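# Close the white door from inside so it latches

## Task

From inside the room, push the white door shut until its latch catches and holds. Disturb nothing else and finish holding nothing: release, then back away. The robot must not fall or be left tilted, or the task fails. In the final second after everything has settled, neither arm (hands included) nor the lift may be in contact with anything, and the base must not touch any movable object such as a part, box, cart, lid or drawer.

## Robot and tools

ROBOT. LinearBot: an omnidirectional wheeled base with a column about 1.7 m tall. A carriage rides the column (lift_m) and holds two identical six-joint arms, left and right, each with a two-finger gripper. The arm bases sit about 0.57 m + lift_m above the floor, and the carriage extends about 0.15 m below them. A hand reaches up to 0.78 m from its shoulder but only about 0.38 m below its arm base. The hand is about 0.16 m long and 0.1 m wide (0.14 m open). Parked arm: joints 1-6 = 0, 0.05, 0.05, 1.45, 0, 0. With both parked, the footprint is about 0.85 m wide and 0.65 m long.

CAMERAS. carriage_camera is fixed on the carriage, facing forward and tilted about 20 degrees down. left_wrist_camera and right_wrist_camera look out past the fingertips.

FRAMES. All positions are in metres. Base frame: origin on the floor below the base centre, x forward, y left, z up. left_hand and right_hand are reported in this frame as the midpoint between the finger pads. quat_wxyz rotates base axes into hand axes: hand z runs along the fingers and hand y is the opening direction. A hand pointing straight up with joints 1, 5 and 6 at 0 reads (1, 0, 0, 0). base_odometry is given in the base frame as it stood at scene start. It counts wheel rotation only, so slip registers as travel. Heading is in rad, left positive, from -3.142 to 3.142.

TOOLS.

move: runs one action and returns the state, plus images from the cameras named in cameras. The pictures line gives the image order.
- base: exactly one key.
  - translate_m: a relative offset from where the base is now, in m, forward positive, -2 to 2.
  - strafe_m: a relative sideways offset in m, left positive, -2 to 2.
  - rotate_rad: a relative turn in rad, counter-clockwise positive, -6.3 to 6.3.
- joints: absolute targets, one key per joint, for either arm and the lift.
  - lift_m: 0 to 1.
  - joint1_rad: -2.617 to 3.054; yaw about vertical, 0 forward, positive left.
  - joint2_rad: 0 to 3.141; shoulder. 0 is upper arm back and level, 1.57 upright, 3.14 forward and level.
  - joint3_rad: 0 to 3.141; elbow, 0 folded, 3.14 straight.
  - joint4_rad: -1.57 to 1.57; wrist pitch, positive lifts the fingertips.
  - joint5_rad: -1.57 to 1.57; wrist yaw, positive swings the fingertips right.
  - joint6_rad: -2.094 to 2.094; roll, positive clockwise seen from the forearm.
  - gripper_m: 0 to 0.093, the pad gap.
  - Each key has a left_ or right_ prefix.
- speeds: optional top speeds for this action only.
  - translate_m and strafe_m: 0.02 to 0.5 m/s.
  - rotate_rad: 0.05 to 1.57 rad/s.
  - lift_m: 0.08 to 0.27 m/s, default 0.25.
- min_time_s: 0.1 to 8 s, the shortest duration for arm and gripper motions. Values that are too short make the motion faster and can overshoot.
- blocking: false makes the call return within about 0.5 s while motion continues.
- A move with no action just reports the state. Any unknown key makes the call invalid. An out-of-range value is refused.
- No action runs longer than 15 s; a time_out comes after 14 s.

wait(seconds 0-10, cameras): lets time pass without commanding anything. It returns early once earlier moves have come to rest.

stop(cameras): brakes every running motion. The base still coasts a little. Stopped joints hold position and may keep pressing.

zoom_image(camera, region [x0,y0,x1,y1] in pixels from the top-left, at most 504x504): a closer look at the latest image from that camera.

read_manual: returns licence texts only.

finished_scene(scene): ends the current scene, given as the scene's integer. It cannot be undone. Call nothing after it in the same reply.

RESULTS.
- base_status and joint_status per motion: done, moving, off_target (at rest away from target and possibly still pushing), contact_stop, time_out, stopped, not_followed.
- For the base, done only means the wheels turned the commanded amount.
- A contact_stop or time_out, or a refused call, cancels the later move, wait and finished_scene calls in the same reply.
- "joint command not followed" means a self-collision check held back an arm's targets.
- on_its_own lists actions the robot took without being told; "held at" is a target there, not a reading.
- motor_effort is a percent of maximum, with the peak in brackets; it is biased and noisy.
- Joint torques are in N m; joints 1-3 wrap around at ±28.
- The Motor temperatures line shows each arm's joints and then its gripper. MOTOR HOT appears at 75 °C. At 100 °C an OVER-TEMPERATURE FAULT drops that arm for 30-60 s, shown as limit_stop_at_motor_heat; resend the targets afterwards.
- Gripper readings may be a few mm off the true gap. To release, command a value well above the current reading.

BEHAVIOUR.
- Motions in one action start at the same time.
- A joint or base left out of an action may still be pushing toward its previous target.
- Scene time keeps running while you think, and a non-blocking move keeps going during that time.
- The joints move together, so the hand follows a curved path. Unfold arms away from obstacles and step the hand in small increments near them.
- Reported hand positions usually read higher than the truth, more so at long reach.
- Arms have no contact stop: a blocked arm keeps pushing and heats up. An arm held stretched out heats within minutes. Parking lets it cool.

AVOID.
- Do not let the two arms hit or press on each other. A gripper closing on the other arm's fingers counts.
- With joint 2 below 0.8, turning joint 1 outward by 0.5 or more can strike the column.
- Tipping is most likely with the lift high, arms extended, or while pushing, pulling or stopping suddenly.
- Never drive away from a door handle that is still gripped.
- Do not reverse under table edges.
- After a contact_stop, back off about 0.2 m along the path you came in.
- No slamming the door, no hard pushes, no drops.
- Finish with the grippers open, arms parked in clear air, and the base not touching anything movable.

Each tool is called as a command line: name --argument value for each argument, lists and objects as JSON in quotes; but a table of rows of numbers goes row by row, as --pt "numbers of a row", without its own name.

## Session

move

Scene clock: 0.00 s.
Joint torques (N m): no reading
Motor temperatures (°C): left_arm=[30 34 36 30 27 30 27] | right_arm=[31 32 33 31 29 29 31]
base_odometry: x=+0.000 y=+0.000 heading=+0.000
base_status: not commanded
joint_positions: lift_m=+0.300 left_joint1_rad=-0.004 left_joint2_rad=+0.043 left_joint3_rad=+0.038 left_joint4_rad=+1.478 left_joint5_rad=-0.003 left_joint6_rad=-0.042 left_gripper_m=+0.09396 right_joint1_rad=-0.020 right_joint2_rad=+0.054 right_joint3_rad=+0.039 right_joint4_rad=+1.497 right_joint5_rad=+0.020 right_joint6_rad=+0.048 right_gripper_m=+0.09396
joint_status: not commanded
motor_effort: lift_m=+18 drive_wheels=+0
left_hand: x=+0.2411 y=+0.2976 z=+1.3111 quat_wxyz=(+0.999, -0.002, +0.049, -0.023) (m; base frame)
right_hand: x=+0.2395 y=-0.3011 z=+1.3116 quat_wxyz=(+0.999, +0.011, +0.044, +0.013) (m; base frame)
pictures: carriage_camera, left_wrist_camera, right_wrist_camera
Images, in order (width x height): carriage_camera 672x504, left_wrist_camera 672x504, right_wrist_camera 672x504.

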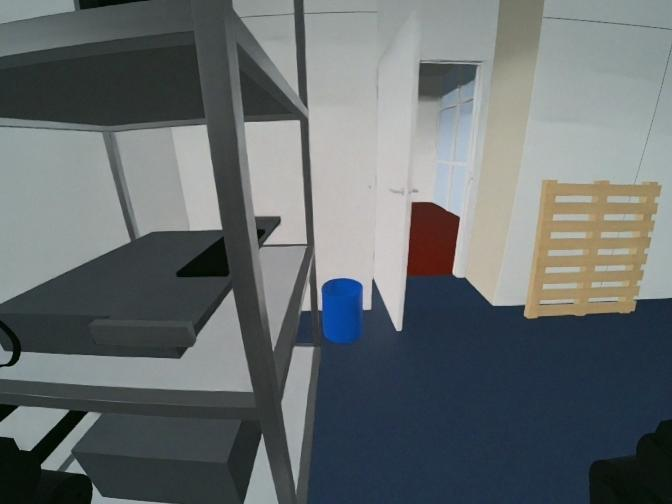

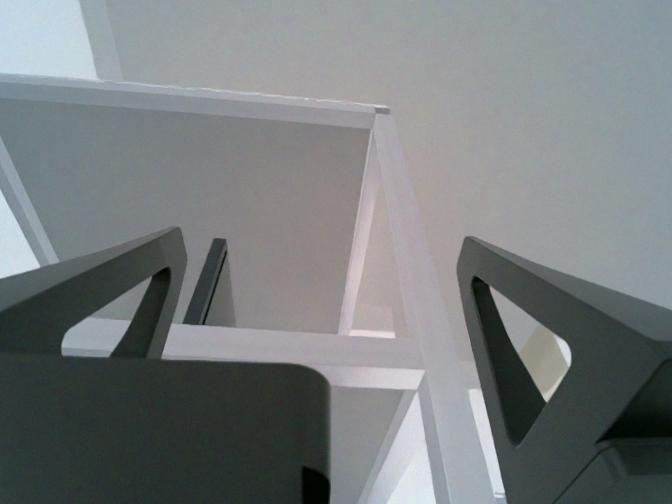

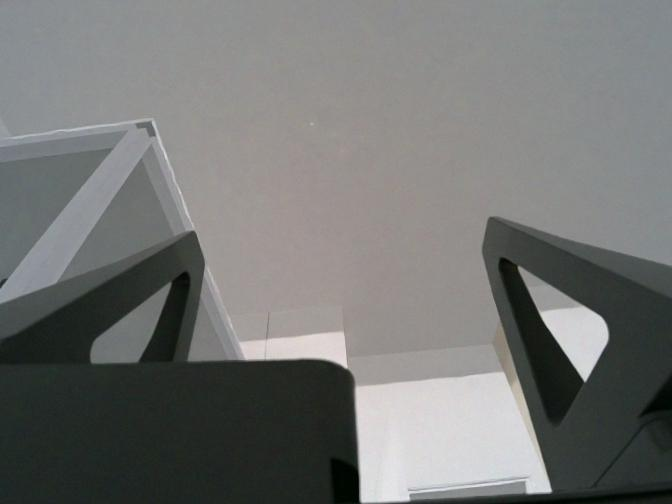

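move --base '{"strafe_m": -0.58}' --joints '{"left_gripper_m": 0.0, "right_gripper_m": 0.0}'

move --base '{"translate_m": 1.17}' --joints '{"lift_m": 0.35, "left_joint2_rad": 2.2, "left_joint3_rad": 1.9, "left_joint4_rad": 0.3}' --min_time_s 2.5

move --base '{"strafe_m": -0.48}' --speeds '{"strafe_m": 0.22}'

move --base '{"translate_m": 0.4}' --speeds '{"translate_m": 0.22}' --cameras '["carriage_camera"]'

Scene clock: 44.40 s.
Joint torques (N m): left_arm=[-0.16 4.07 5.68 -0.18 0.07 0.09] | right_arm=[-0.01 4.01 5.82 -0.29 -0.09 -0.05]
move: done
base_odometry: x=-0.001 y=-0.580 heading=-0.001
base_status: done
joint_positions: lift_m=+0.300 left_joint1_rad=-0.003 left_joint2_rad=+0.043 left_joint3_rad=+0.038 left_joint4_rad=+1.478 left_joint5_rad=-0.003 left_joint6_rad=-0.042 left_gripper_m=+0.00066 right_joint1_rad=-0.019 right_joint2_rad=+0.054 right_joint3_rad=+0.039 right_joint4_rad=+1.497 right_joint5_rad=+0.020 right_joint6_rad=+0.048 right_gripper_m=+0.00010
joint_status: all done
motor_effort: lift_m=+18(18) drive_wheels=-4(20)
left_hand: x=+0.2411 y=+0.2976 z=+1.3111 quat_wxyz=(+0.999, -0.002, +0.049, -0.022) (m; base frame)
right_hand: x=+0.2395 y=-0.3011 z=+1.3116 quat_wxyz=(+0.999, +0.011, +0.044, +0.014) (m; base frame)
pictures: none

Scene clock: 49.03 s.
Joint torques (N m): left_arm=[-0.2 -13.35 9.87 1.83 0.06 0.09] | right_arm=[-0.13 4 5.79 -0.29 -0.1 -0.05]
move: done
base_odometry: x=+1.169 y=-0.582 heading=-0.001
base_status: done
joint_positions: lift_m=+0.350 left_joint1_rad=-0.003 left_joint2_rad=+2.193 left_joint3_rad=+1.871 left_joint4_rad=+0.308 left_joint5_rad=-0.003 left_joint6_rad=-0.042 left_gripper_m=+0.00066 right_joint1_rad=-0.019 right_joint2_rad=+0.054 right_joint3_rad=+0.039 right_joint4_rad=+1.498 right_joint5_rad=+0.020 right_joint6_rad=+0.048 right_gripper_m=+0.00010
joint_status: all done
motor_effort: lift_m=+18(22) drive_wheels=-1(15)
left_hand: x=+0.8883 y=+0.2955 z=+1.2349 quat_wxyz=(+0.702, -0.015, +0.712, -0.015) (m; base frame)
right_hand: x=+0.2394 y=-0.3011 z=+1.3617 quat_wxyz=(+0.999, +0.011, +0.044, +0.014) (m; base frame)
pictures: none

Scene clock: 52.47 s.
Joint torques (N m): left_arm=[-0.36 -13.42 9.85 1.9 0.29 -0.02] | right_arm=[-0.14 3.99 5.78 -0.31 -0.07 -0.04]
Motor temperatures (°C): left_arm=[30 39 41 32 27 30 27] | right_arm=[30 33 35 30 29 29 31]
move: done
base_odometry: x=+1.169 y=-1.062 heading=-0.001
base_status: done
joint_positions: lift_m=+0.350 left_joint1_rad=-0.003 left_joint2_rad=+2.193 left_joint3_rad=+1.871 left_joint4_rad=+0.306 left_joint5_rad=-0.016 left_joint6_rad=-0.037 left_gripper_m=+0.00065 right_joint1_rad=-0.019 right_joint2_rad=+0.054 right_joint3_rad=+0.039 right_joint4_rad=+1.498 right_joint5_rad=+0.020 right_joint6_rad=+0.048 right_gripper_m=+0.00010
joint_status: not commanded
motor_effort: lift_m=+18(18) drive_wheels=+0(13)
left_hand: x=+0.8883 y=+0.2976 z=+1.2345 quat_wxyz=(+0.702, -0.017, +0.712, -0.008) (m; base frame)
right_hand: x=+0.2394 y=-0.3011 z=+1.3617 quat_wxyz=(+0.999, +0.011, +0.044, +0.014) (m; base frame)
pictures: none

Scene clock: 55.57 s.
Joint torques (N m): left_arm=[-0.55 -13.27 9.81 1.94 0.28 0.01] | right_arm=[-0.2 4.03 5.79 -0.3 -0.09 -0.04]
move: done
base_odometry: x=+1.569 y=-1.062 heading=-0.001
base_status: done
joint_positions: lift_m=+0.350 left_joint1_rad=+0.001 left_joint2_rad=+2.193 left_joint3_rad=+1.871 left_joint4_rad=+0.304 left_joint5_rad=-0.017 left_joint6_rad=-0.038 left_gripper_m=+0.00065 right_joint1_rad=-0.019 right_joint2_rad=+0.054 right_joint3_rad=+0.039 right_joint4_rad=+1.498 right_joint5_rad=+0.020 right_joint6_rad=+0.048 right_gripper_m=+0.00010
joint_status: not commanded
motor_effort: lift_m=+17(18) drive_wheels=-3(14)
left_hand: x=+0.8883 y=+0.3005 z=+1.2340 quat_wxyz=(+0.701, -0.020, +0.713, -0.007) (m; base frame)
right_hand: x=+0.2394 y=-0.3011 z=+1.3617 quat_wxyz=(+0.999, +0.011, +0.044, +0.014) (m; base frame)
pictures: carriage_camera
Images, in order (width x height): carriage_camera 672x504.

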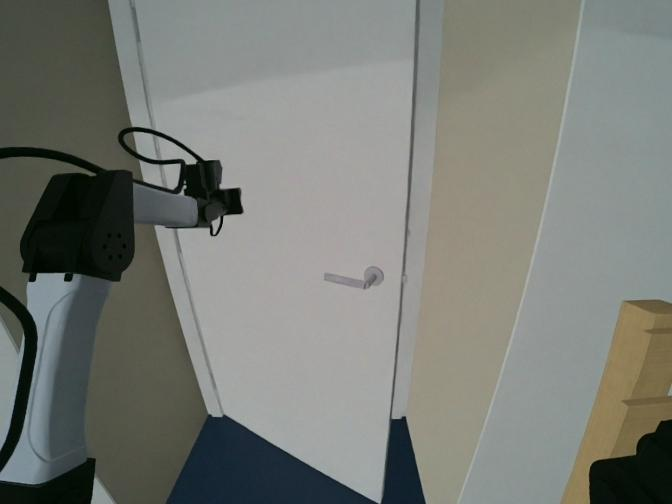

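move --base '{"strafe_m": 0.2}' --joints '{"left_joint1_rad": -0.6, "left_joint5_rad": -0.45}' --min_time_s 2.2 --speeds '{"strafe_m": 0.2}'

move --base '{"translate_m": -0.26}' --joints '{"left_joint1_rad": 0, "left_joint2_rad": 0.05, "left_joint3_rad": 0.05, "left_joint4_rad": 1.45, "left_joint5_rad": 0, "right_joint2_rad": 2.2, "right_joint3_rad": 1.9, "right_joint4_rad": 0.3}' --min_time_s 2.2

move --base '{"translate_m": 0.38}' --speeds '{"translate_m": 0.2}' --cameras '["carriage_camera"]'

Scene clock: 67.80 s.
Joint torques (N m): left_arm=[-0.31 -13.27 9.78 1.82 -0.01 0.01] | right_arm=[-0.21 4.03 5.72 -0.3 -0.1 -0.05]
Motor temperatures (°C): left_arm=[30 45 42 35 28 30 28] | right_arm=[30 34 35 30 29 29 31]
move: done
base_odometry: x=+1.570 y=-0.862 heading=-0.002
base_status: done
joint_positions: lift_m=+0.350 left_joint1_rad=-0.598 left_joint2_rad=+2.193 left_joint3_rad=+1.871 left_joint4_rad=+0.304 left_joint5_rad=-0.434 left_joint6_rad=-0.038 left_gripper_m=+0.00065 right_joint1_rad=-0.019 right_joint2_rad=+0.054 right_joint3_rad=+0.039 right_joint4_rad=+1.498 right_joint5_rad=+0.020 right_joint6_rad=+0.048 right_gripper_m=+0.00010
joint_status: all done
motor_effort: lift_m=+17(18) drive_wheels=+1(12)
left_hand: x=+0.7995 y=-0.0120 z=+1.2343 quat_wxyz=(+0.698, +0.047, +0.711, -0.068) (m; base frame)
right_hand: x=+0.2394 y=-0.3011 z=+1.3617 quat_wxyz=(+0.999, +0.011, +0.044, +0.014) (m; base frame)
pictures: none

Scene clock: 70.37 s.
Joint torques (N m): left_arm=[0.47 3.04 4.62 0.07 0.27 -0.02] | right_arm=[-0.1 -12.41 10.58 2.2 -0.06 -0.04]
move: done
base_odometry: x=+1.310 y=-0.862 heading=-0.002
base_status: done
joint_positions: lift_m=+0.350 left_joint1_rad=-0.007 left_joint2_rad=+0.057 left_joint3_rad=+0.057 left_joint4_rad=+1.433 left_joint5_rad=-0.015 left_joint6_rad=-0.038 left_gripper_m=+0.00065 right_joint1_rad=-0.019 right_joint2_rad=+2.190 right_joint3_rad=+1.872 right_joint4_rad=+0.308 right_joint5_rad=+0.020 right_joint6_rad=+0.048 right_gripper_m=+0.00010
joint_status: all done
motor_effort: lift_m=+18(18) drive_wheels=+2(12)
left_hand: x=+0.2505 y=+0.2996 z=+1.3650 quat_wxyz=(+0.997, -0.009, +0.068, -0.022) (m; base frame)
right_hand: x=+0.8877 y=-0.3136 z=+1.2368 quat_wxyz=(+0.703, +0.031, +0.710, +0.003) (m; base frame)
pictures: none

Scene clock: 73.37 s.
Joint torques (N m): left_arm=[0.44 3.19 4.59 -0.01 0.21 -0.03] | right_arm=[-1.06 -12.67 10.35 2.34 0.06 -0.05]
move: done
base_odometry: x=+1.690 y=-0.862 heading=-0.001
base_status: done
joint_positions: lift_m=+0.350 left_joint1_rad=-0.007 left_joint2_rad=+0.057 left_joint3_rad=+0.057 left_joint4_rad=+1.441 left_joint5_rad=-0.013 left_joint6_rad=-0.038 left_gripper_m=+0.00065 right_joint1_rad=-0.009 right_joint2_rad=+2.190 right_joint3_rad=+1.875 right_joint4_rad=+0.300 right_joint5_rad=+0.007 right_joint6_rad=+0.048 right_gripper_m=+0.00009
joint_status: not commanded
motor_effort: lift_m=+18(18) drive_wheels=-3(10)
left_hand: x=+0.2485 y=+0.2991 z=+1.3653 quat_wxyz=(+0.998, -0.007, +0.064, -0.022) (m; base frame)
right_hand: x=+0.8879 y=-0.3046 z=+1.2367 quat_wxyz=(+0.702, +0.023, +0.712, +0.011) (m; base frame)
pictures: carriage_camera
Images, in order (width x height): carriage_camera 672x504.

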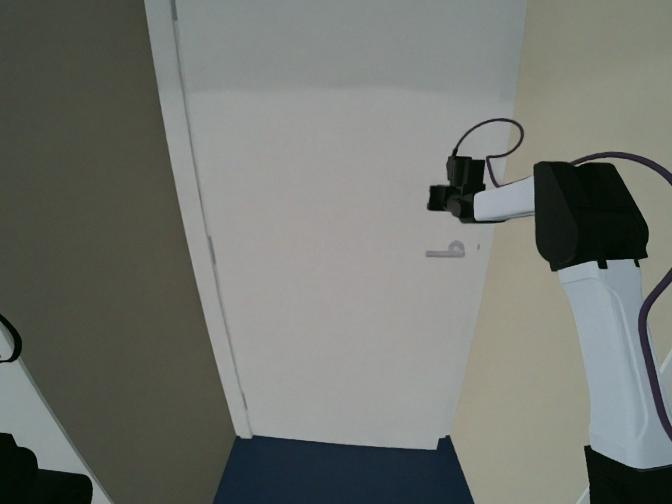

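move --base '{"translate_m": 0.15}' --speeds '{"translate_m": 0.12}' --cameras '["carriage_camera"]'

zoom_image --camera "carriage_camera" --region '[400, 200, 560, 320]'

Scene clock: 79.63 s.
Joint torques (N m): left_arm=[0.28 3.22 4.88 -0.13 0.24 0] | right_arm=[-1.16 0.9 11.14 6.21 -0.02 -0.05]
Motor temperatures (°C): left_arm=[30 42 42 33 28 30 28] | right_arm=[30 37 37 35 29 29 31]
move: done
base_odometry: x=+1.839 y=-0.862 heading=-0.001
base_status: done
joint_positions: lift_m=+0.350 left_joint1_rad=-0.007 left_joint2_rad=+0.054 left_joint3_rad=+0.055 left_joint4_rad=+1.450 left_joint5_rad=-0.012 left_joint6_rad=-0.038 left_gripper_m=+0.00065 right_joint1_rad=-0.009 right_joint2_rad=+2.051 right_joint3_rad=+1.867 right_joint4_rad=-0.057 right_joint5_rad=+0.014 right_joint6_rad=+0.048 right_gripper_m=+0.00009
joint_status: not commanded
motor_effort: lift_m=+19(19) drive_wheels=+12(21)
left_hand: x=+0.2463 y=+0.2990 z=+1.3647 quat_wxyz=(+0.998, -0.007, +0.060, -0.022) (m; base frame)
right_hand: x=+0.8498 y=-0.3055 z=+1.2328 quat_wxyz=(+0.617, +0.027, +0.787, +0.006) (m; base frame)
pictures: carriage_camera
Images, in order (width x height): carriage_camera 672x504.

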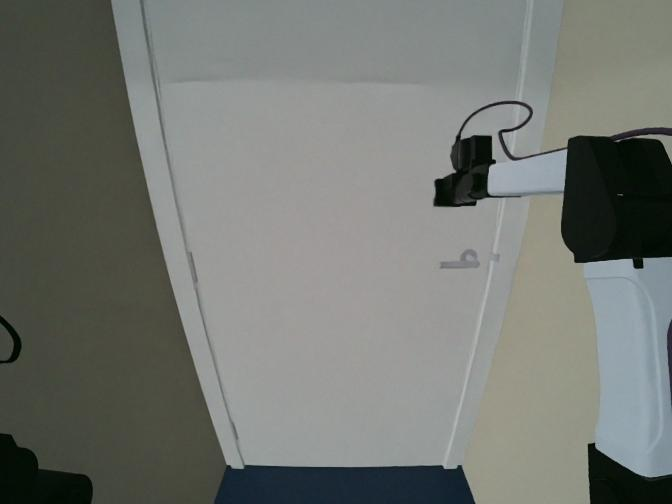

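Scaled by 3.150 from the camera's 672x504 image, which has a finer 960x720 frame.

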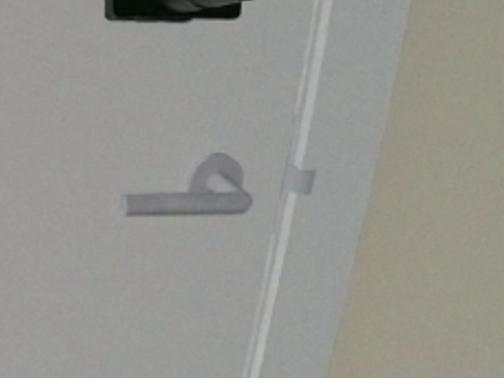

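move --base '{"translate_m": 0.035}' --speeds '{"translate_m": 0.08}'

move --base '{"translate_m": -0.25}' --cameras '["carriage_camera"]'

zoom_image --camera "carriage_camera" --region '[360, 180, 520, 300]'

Scene clock: 88.43 s.
Joint torques (N m): left_arm=[0.29 3.34 4.89 -0.14 0.25 -0.01] | right_arm=[-1.05 8.61 10.7 7.68 -0.01 -0.05]
Motor temperatures (°C): left_arm=[30 40 42 32 28 30 28] | right_arm=[30 36 39 56 29 29 31]
move: done
base_odometry: x=+1.874 y=-0.862 heading=-0.002
base_status: done
joint_positions: lift_m=+0.350 left_joint1_rad=-0.007 left_joint2_rad=+0.054 left_joint3_rad=+0.055 left_joint4_rad=+1.451 left_joint5_rad=-0.012 left_joint6_rad=-0.038 left_gripper_m=+0.00065 right_joint1_rad=-0.009 right_joint2_rad=+1.973 right_joint3_rad=+1.870 right_joint4_rad=-0.273 right_joint5_rad=+0.014 right_joint6_rad=+0.048 right_gripper_m=+0.00009
joint_status: not commanded
motor_effort: lift_m=+18(18) drive_wheels=+16(23)
left_hand: x=+0.2460 y=+0.2990 z=+1.3648 quat_wxyz=(+0.998, -0.007, +0.060, -0.022) (m; base frame)
right_hand: x=+0.8190 y=-0.3052 z=+1.2306 quat_wxyz=(+0.563, +0.027, +0.826, +0.005) (m; base frame)
pictures: none

Scene clock: 90.73 s.
Joint torques (N m): left_arm=[0.43 3.38 4.86 -0.12 0.22 0.02] | right_arm=[-0.79 -13.74 9.98 2.37 0 -0.05]
Motor temperatures (°C): left_arm=[30 40 42 32 28 30 28] | right_arm=[30 37 39 55 29 29 31]
move: done
base_odometry: x=+1.624 y=-0.861 heading=-0.002
base_status: done
joint_positions: lift_m=+0.350 left_joint1_rad=-0.007 left_joint2_rad=+0.054 left_joint3_rad=+0.054 left_joint4_rad=+1.451 left_joint5_rad=-0.011 left_joint6_rad=-0.038 left_gripper_m=+0.00065 right_joint1_rad=-0.012 right_joint2_rad=+2.206 right_joint3_rad=+1.879 right_joint4_rad=+0.290 right_joint5_rad=+0.013 right_joint6_rad=+0.048 right_gripper_m=+0.00009
joint_status: not commanded
motor_effort: lift_m=+18(18) drive_wheels=+1(13)
left_hand: x=+0.2462 y=+0.2989 z=+1.3648 quat_wxyz=(+0.998, -0.007, +0.060, -0.022) (m; base frame)
right_hand: x=+0.8908 y=-0.3075 z=+1.2258 quat_wxyz=(+0.694, +0.026, +0.719, +0.008) (m; base frame)
pictures: carriage_camera
Images, in order (width x height): carriage_camera 672x504.

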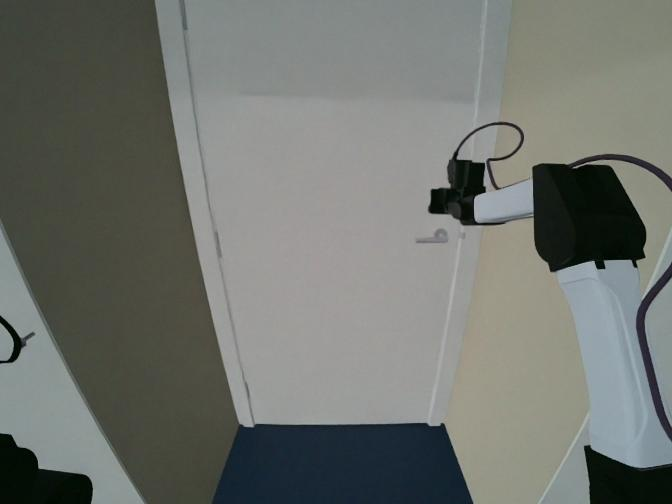

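Scaled by 3.150 from the camera's 672x504 image, which has a finer 960x720 frame.

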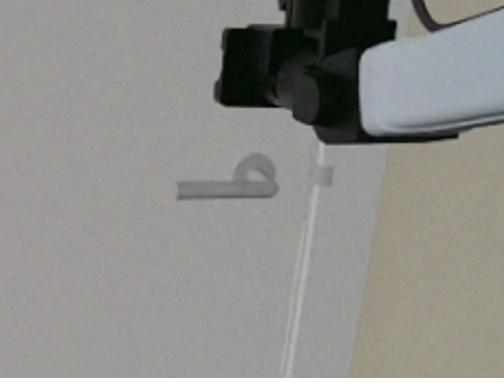

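finished_scene --scene 2

The scene is finished: the task was done.


## Next scene

The same job, from a new start.

move

Scene clock: 0.00 s.
Joint torques (N m): no reading
Motor temperatures (°C): left_arm=[29 32 34 29 27 30 27] | right_arm=[30 31 32 30 29 29 31]
base_odometry: x=+0.000 y=+0.000 heading=+0.000
base_status: not commanded
joint_positions: lift_m=+0.300 left_joint1_rad=-0.008 left_joint2_rad=+0.051 left_joint3_rad=+0.041 left_joint4_rad=+1.440 left_joint5_rad=+0.011 left_joint6_rad=+0.011 left_gripper_m=+0.09396 right_joint1_rad=+0.018 right_joint2_rad=+0.067 right_joint3_rad=+0.063 right_joint4_rad=+1.446 right_joint5_rad=+0.039 right_joint6_rad=-0.006 right_gripper_m=+0.09396
joint_status: not commanded
motor_effort: lift_m=+18 drive_wheels=+1
left_hand: x=+0.2522 y=+0.2949 z=+1.3106 quat_wxyz=(+0.997, +0.006, +0.071, +0.001) (m; base frame)
right_hand: x=+0.2488 y=-0.3033 z=+1.3166 quat_wxyz=(+0.998, +0.018, +0.064, +0.005) (m; base frame)
pictures: carriage_camera, left_wrist_camera, right_wrist_camera
Images, in order (width x height): carriage_camera 672x504, left_wrist_camera 672x504, right_wrist_camera 672x504.

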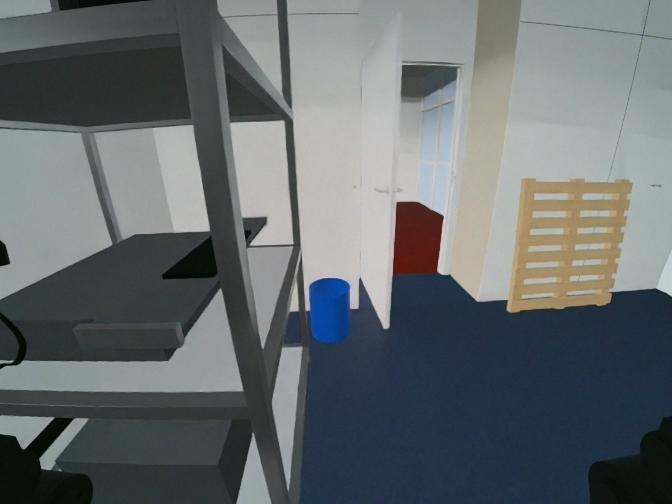

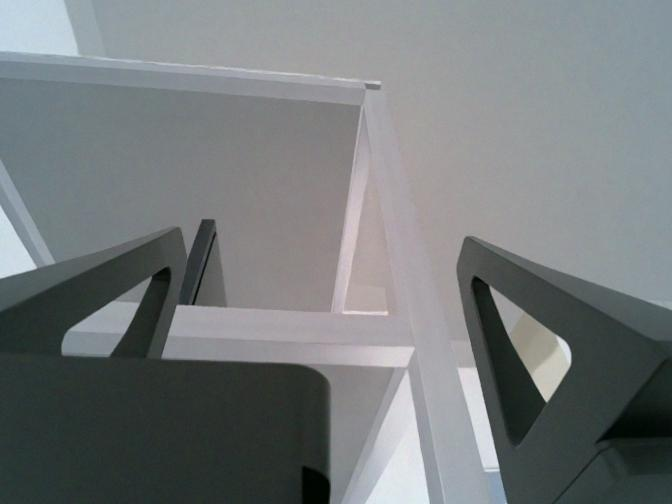

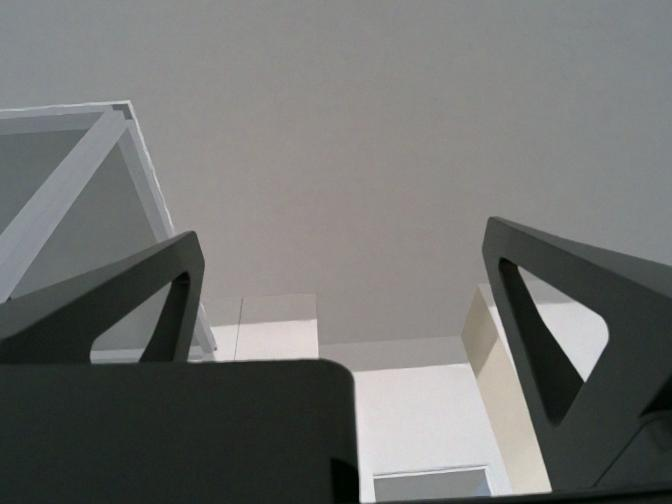

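move --base '{"rotate_rad": 0.08}' --joints '{"left_gripper_m": 0.0, "right_gripper_m": 0.0}'

move --base '{"strafe_m": -0.64}'

move --base '{"translate_m": 1.19}' --joints '{"lift_m": 0.35, "left_joint2_rad": 2.2, "left_joint3_rad": 1.9, "left_joint4_rad": 0.3}' --min_time_s 2.5 --cameras '["carriage_camera"]'

Scene clock: 14.47 s.
Joint torques (N m): left_arm=[-0.14 3.81 5.46 -0.12 0.08 0.05] | right_arm=[0.08 3.81 6.05 -0.21 -0.11 -0.04]
move: done
base_odometry: x=+0.000 y=+0.000 heading=+0.080
base_status: done
joint_positions: lift_m=+0.300 left_joint1_rad=-0.008 left_joint2_rad=+0.051 left_joint3_rad=+0.041 left_joint4_rad=+1.440 left_joint5_rad=+0.011 left_joint6_rad=+0.011 left_gripper_m=+0.00066 right_joint1_rad=+0.018 right_joint2_rad=+0.067 right_joint3_rad=+0.063 right_joint4_rad=+1.446 right_joint5_rad=+0.039 right_joint6_rad=-0.006 right_gripper_m=+0.00010
joint_status: all done
motor_effort: lift_m=+18(18) drive_wheels=-1(10)
left_hand: x=+0.2522 y=+0.2949 z=+1.3106 quat_wxyz=(+0.997, +0.006, +0.071, +0.001) (m; base frame)
right_hand: x=+0.2488 y=-0.3033 z=+1.3166 quat_wxyz=(+0.998, +0.018, +0.064, +0.005) (m; base frame)
pictures: none

Scene clock: 18.07 s.
Joint torques (N m): left_arm=[-0.12 3.84 5.65 -0.09 0.09 0.04] | right_arm=[-0.18 3.88 6.09 -0.21 -0.1 -0.05]
move: done
base_odometry: x=+0.050 y=-0.638 heading=+0.079
base_status: done
joint_positions: lift_m=+0.300 left_joint1_rad=-0.007 left_joint2_rad=+0.051 left_joint3_rad=+0.041 left_joint4_rad=+1.440 left_joint5_rad=+0.011 left_joint6_rad=+0.011 left_gripper_m=+0.00066 right_joint1_rad=+0.019 right_joint2_rad=+0.067 right_joint3_rad=+0.063 right_joint4_rad=+1.446 right_joint5_rad=+0.039 right_joint6_rad=-0.006 right_gripper_m=+0.00010
joint_status: not commanded
motor_effort: lift_m=+18(18) drive_wheels=-2(19)
left_hand: x=+0.2522 y=+0.2949 z=+1.3106 quat_wxyz=(+0.997, +0.006, +0.071, +0.001) (m; base frame)
right_hand: x=+0.2488 y=-0.3032 z=+1.3166 quat_wxyz=(+0.998, +0.018, +0.064, +0.005) (m; base frame)
pictures: none

Scene clock: 22.73 s.
Joint torques (N m): left_arm=[-0.13 -13.07 9.69 1.93 0.11 0.02] | right_arm=[-0.14 3.88 6.05 -0.21 -0.11 -0.06]
move: done
base_odometry: x=+1.237 y=-0.545 heading=+0.079
base_status: done
joint_positions: lift_m=+0.350 left_joint1_rad=-0.007 left_joint2_rad=+2.194 left_joint3_rad=+1.870 left_joint4_rad=+0.305 left_joint5_rad=+0.011 left_joint6_rad=+0.011 left_gripper_m=+0.00066 right_joint1_rad=+0.019 right_joint2_rad=+0.067 right_joint3_rad=+0.063 right_joint4_rad=+1.447 right_joint5_rad=+0.039 right_joint6_rad=-0.006 right_gripper_m=+0.00010
joint_status: all done
motor_effort: lift_m=+18(22) drive_wheels=-2(16)
left_hand: x=+0.8884 y=+0.2902 z=+1.2330 quat_wxyz=(+0.701, +0.011, +0.714, -0.003) (m; base frame)
right_hand: x=+0.2487 y=-0.3032 z=+1.3666 quat_wxyz=(+0.998, +0.018, +0.064, +0.005) (m; base frame)
pictures: carriage_camera
Images, in order (width x height): carriage_camera 672x504.

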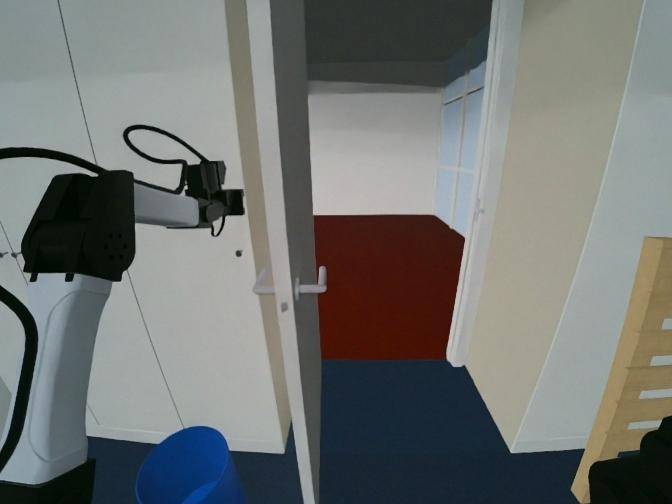

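move --base '{"strafe_m": -0.51}' --speeds '{"strafe_m": 0.22}'

move --base '{"translate_m": 0.41}' --speeds '{"translate_m": 0.22}'

move --base '{"strafe_m": 0.2}' --joints '{"left_joint1_rad": -0.6, "left_joint5_rad": -0.45}' --min_time_s 2.2 --speeds '{"strafe_m": 0.2}'

move --base '{"translate_m": -0.26}' --joints '{"left_joint1_rad": 0, "left_joint2_rad": 0.05, "left_joint3_rad": 0.05, "left_joint4_rad": 1.45, "left_joint5_rad": 0, "right_joint2_rad": 2.2, "right_joint3_rad": 1.9, "right_joint4_rad": 0.3}' --min_time_s 2.2

move --base '{"translate_m": 0.37}' --speeds '{"translate_m": 0.22}'

move --base '{"translate_m": 0.14}' --speeds '{"translate_m": 0.12}' --cameras '["carriage_camera"]'

Scene clock: 41.30 s.
Joint torques (N m): left_arm=[-0.09 -13.22 9.7 1.99 0.25 0.11] | right_arm=[-0.24 3.84 6.08 -0.21 -0.1 -0.07]
Motor temperatures (°C): left_arm=[29 40 39 34 27 30 28] | right_arm=[30 33 34 29 29 29 31]
move: done
base_odometry: x=+1.277 y=-1.053 heading=+0.079
base_status: done
joint_positions: lift_m=+0.350 left_joint1_rad=-0.009 left_joint2_rad=+2.194 left_joint3_rad=+1.870 left_joint4_rad=+0.304 left_joint5_rad=-0.001 left_joint6_rad=+0.008 left_gripper_m=+0.00064 right_joint1_rad=+0.019 right_joint2_rad=+0.067 right_joint3_rad=+0.063 right_joint4_rad=+1.447 right_joint5_rad=+0.039 right_joint6_rad=-0.006 right_gripper_m=+0.00010
joint_status: not commanded
motor_effort: lift_m=+18(18) drive_wheels=+0(13)
left_hand: x=+0.8885 y=+0.2916 z=+1.2325 quat_wxyz=(+0.700, +0.005, +0.714, +0.000) (m; base frame)
right_hand: x=+0.2487 y=-0.3032 z=+1.3666 quat_wxyz=(+0.998, +0.018, +0.064, +0.005) (m; base frame)
pictures: none

Scene clock: 44.40 s.
Joint torques (N m): left_arm=[-0.38 -13.09 9.89 1.97 0.28 0.05] | right_arm=[-0.08 3.89 6.11 -0.16 -0.1 -0.04]
move: done
base_odometry: x=+1.686 y=-1.021 heading=+0.079
base_status: done
joint_positions: lift_m=+0.350 left_joint1_rad=-0.005 left_joint2_rad=+2.194 left_joint3_rad=+1.871 left_joint4_rad=+0.301 left_joint5_rad=-0.004 left_joint6_rad=+0.008 left_gripper_m=+0.00064 right_joint1_rad=+0.019 right_joint2_rad=+0.067 right_joint3_rad=+0.063 right_joint4_rad=+1.446 right_joint5_rad=+0.039 right_joint6_rad=-0.006 right_gripper_m=+0.00010
joint_status: not commanded
motor_effort: lift_m=+18(18) drive_wheels=-1(14)
left_hand: x=+0.8885 y=+0.2946 z=+1.2325 quat_wxyz=(+0.699, +0.003, +0.715, +0.002) (m; base frame)
right_hand: x=+0.2488 y=-0.3032 z=+1.3666 quat_wxyz=(+0.998, +0.018, +0.064, +0.005) (m; base frame)
pictures: none

Scene clock: 46.90 s.
Joint torques (N m): left_arm=[-0.14 -13.29 9.72 1.89 -0.07 0.08] | right_arm=[-0.14 3.86 6.11 -0.22 -0.09 -0.05]
move: done
base_odometry: x=+1.670 y=-0.822 heading=+0.078
base_status: done
joint_positions: lift_m=+0.350 left_joint1_rad=-0.598 left_joint2_rad=+2.194 left_joint3_rad=+1.871 left_joint4_rad=+0.301 left_joint5_rad=-0.434 left_joint6_rad=+0.008 left_gripper_m=+0.00064 right_joint1_rad=+0.019 right_joint2_rad=+0.067 right_joint3_rad=+0.063 right_joint4_rad=+1.446 right_joint5_rad=+0.039 right_joint6_rad=-0.006 right_gripper_m=+0.00010
joint_status: all done
motor_effort: lift_m=+18(18) drive_wheels=+0(13)
left_hand: x=+0.7995 y=-0.0124 z=+1.2328 quat_wxyz=(+0.698, +0.065, +0.711, -0.051) (m; base frame)
right_hand: x=+0.2488 y=-0.3032 z=+1.3666 quat_wxyz=(+0.998, +0.018, +0.064, +0.005) (m; base frame)
pictures: none

Scene clock: 49.47 s.
Joint torques (N m): left_arm=[0.29 3.06 4.52 0.04 0.28 0.08] | right_arm=[-0.14 -12.25 10.99 2.15 -0.05 -0.04]
move: done
base_odometry: x=+1.411 y=-0.842 heading=+0.078
base_status: done
joint_positions: lift_m=+0.350 left_joint1_rad=-0.006 left_joint2_rad=+0.057 left_joint3_rad=+0.057 left_joint4_rad=+1.434 left_joint5_rad=-0.016 left_joint6_rad=+0.008 left_gripper_m=+0.00064 right_joint1_rad=+0.019 right_joint2_rad=+2.190 right_joint3_rad=+1.871 right_joint4_rad=+0.308 right_joint5_rad=+0.039 right_joint6_rad=-0.006 right_gripper_m=+0.00010
joint_status: all done
motor_effort: lift_m=+18(18) drive_wheels=+1(12)
left_hand: x=+0.2504 y=+0.2997 z=+1.3650 quat_wxyz=(+0.998, -0.007, +0.068, +0.002) (m; base frame)
right_hand: x=+0.8877 y=-0.2911 z=+1.2365 quat_wxyz=(+0.703, +0.005, +0.711, -0.009) (m; base frame)
pictures: none

Scene clock: 52.40 s.
Joint torques (N m): left_arm=[0.25 3.22 4.63 -0.06 0.28 0.08] | right_arm=[-0.55 -12.01 10.65 2.22 0.03 -0.04]
move: done
base_odometry: x=+1.780 y=-0.813 heading=+0.079
base_status: done
joint_positions: lift_m=+0.350 left_joint1_rad=-0.006 left_joint2_rad=+0.056 left_joint3_rad=+0.057 left_joint4_rad=+1.444 left_joint5_rad=-0.013 left_joint6_rad=+0.008 left_gripper_m=+0.00064 right_joint1_rad=+0.023 right_joint2_rad=+2.190 right_joint3_rad=+1.875 right_joint4_rad=+0.299 right_joint5_rad=+0.026 right_joint6_rad=-0.006 right_gripper_m=+0.00010
joint_status: not commanded
motor_effort: lift_m=+18(18) drive_wheels=-1(14)
left_hand: x=+0.2476 y=+0.2991 z=+1.3651 quat_wxyz=(+0.998, -0.006, +0.063, +0.001) (m; base frame)
right_hand: x=+0.8876 y=-0.2861 z=+1.2363 quat_wxyz=(+0.701, -0.001, +0.713, -0.003) (m; base frame)
pictures: none

Scene clock: 54.33 s.
Joint torques (N m): left_arm=[0.43 3.44 4.68 -0.15 0.25 0.09] | right_arm=[-1.02 7.61 11.67 7.69 0.02 -0.04]
Motor temperatures (°C): left_arm=[29 41 40 33 28 30 28] | right_arm=[30 35 35 35 29 29 31]
move: done
base_odometry: x=+1.919 y=-0.802 heading=+0.078
base_status: done
joint_positions: lift_m=+0.350 left_joint1_rad=-0.006 left_joint2_rad=+0.053 left_joint3_rad=+0.054 left_joint4_rad=+1.451 left_joint5_rad=-0.011 left_joint6_rad=+0.008 left_gripper_m=+0.00064 right_joint1_rad=+0.027 right_joint2_rad=+1.983 right_joint3_rad=+1.863 right_joint4_rad=-0.232 right_joint5_rad=+0.030 right_joint6_rad=-0.006 right_gripper_m=+0.00010
joint_status: not commanded
motor_effort: lift_m=+18(19) drive_wheels=+16(26)
left_hand: x=+0.2458 y=+0.2990 z=+1.3647 quat_wxyz=(+0.998, -0.005, +0.059, +0.001) (m; base frame)
right_hand: x=+0.8239 y=-0.2860 z=+1.2310 quat_wxyz=(+0.573, -0.005, +0.820, -0.007) (m; base frame)
pictures: carriage_camera
Images, in order (width x height): carriage_camera 672x504.

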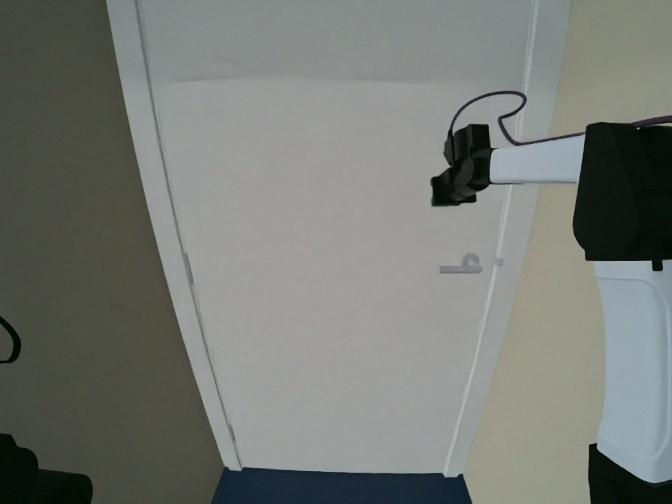

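Same press force and picture as the earlier successes. Back off and finish.

move --base '{"translate_m": -0.25}'

finished_scene --scene 3

Scene clock: 59.30 s.
Joint torques (N m): left_arm=[0.28 3.37 4.67 -0.11 0.24 0.09] | right_arm=[-1.02 -13.55 10.25 2.35 -0.04 -0.04]
Motor temperatures (°C): left_arm=[29 40 40 32 28 30 28] | right_arm=[30 36 36 48 29 29 31]
move: done
base_odometry: x=+1.670 y=-0.821 heading=+0.078
base_status: done
joint_positions: lift_m=+0.350 left_joint1_rad=-0.006 left_joint2_rad=+0.053 left_joint3_rad=+0.054 left_joint4_rad=+1.451 left_joint5_rad=-0.011 left_joint6_rad=+0.008 left_gripper_m=+0.00064 right_joint1_rad=+0.027 right_joint2_rad=+2.204 right_joint3_rad=+1.877 right_joint4_rad=+0.292 right_joint5_rad=+0.036 right_joint6_rad=-0.006 right_gripper_m=+0.00010
joint_status: not commanded
motor_effort: lift_m=+18(18) drive_wheels=+0(13)
left_hand: x=+0.2460 y=+0.2990 z=+1.3646 quat_wxyz=(+0.998, -0.005, +0.060, +0.001) (m; base frame)
right_hand: x=+0.8903 y=-0.2852 z=+1.2264 quat_wxyz=(+0.695, +0.000, +0.719, -0.006) (m; base frame)
pictures: none

The scene is finished: the task was done.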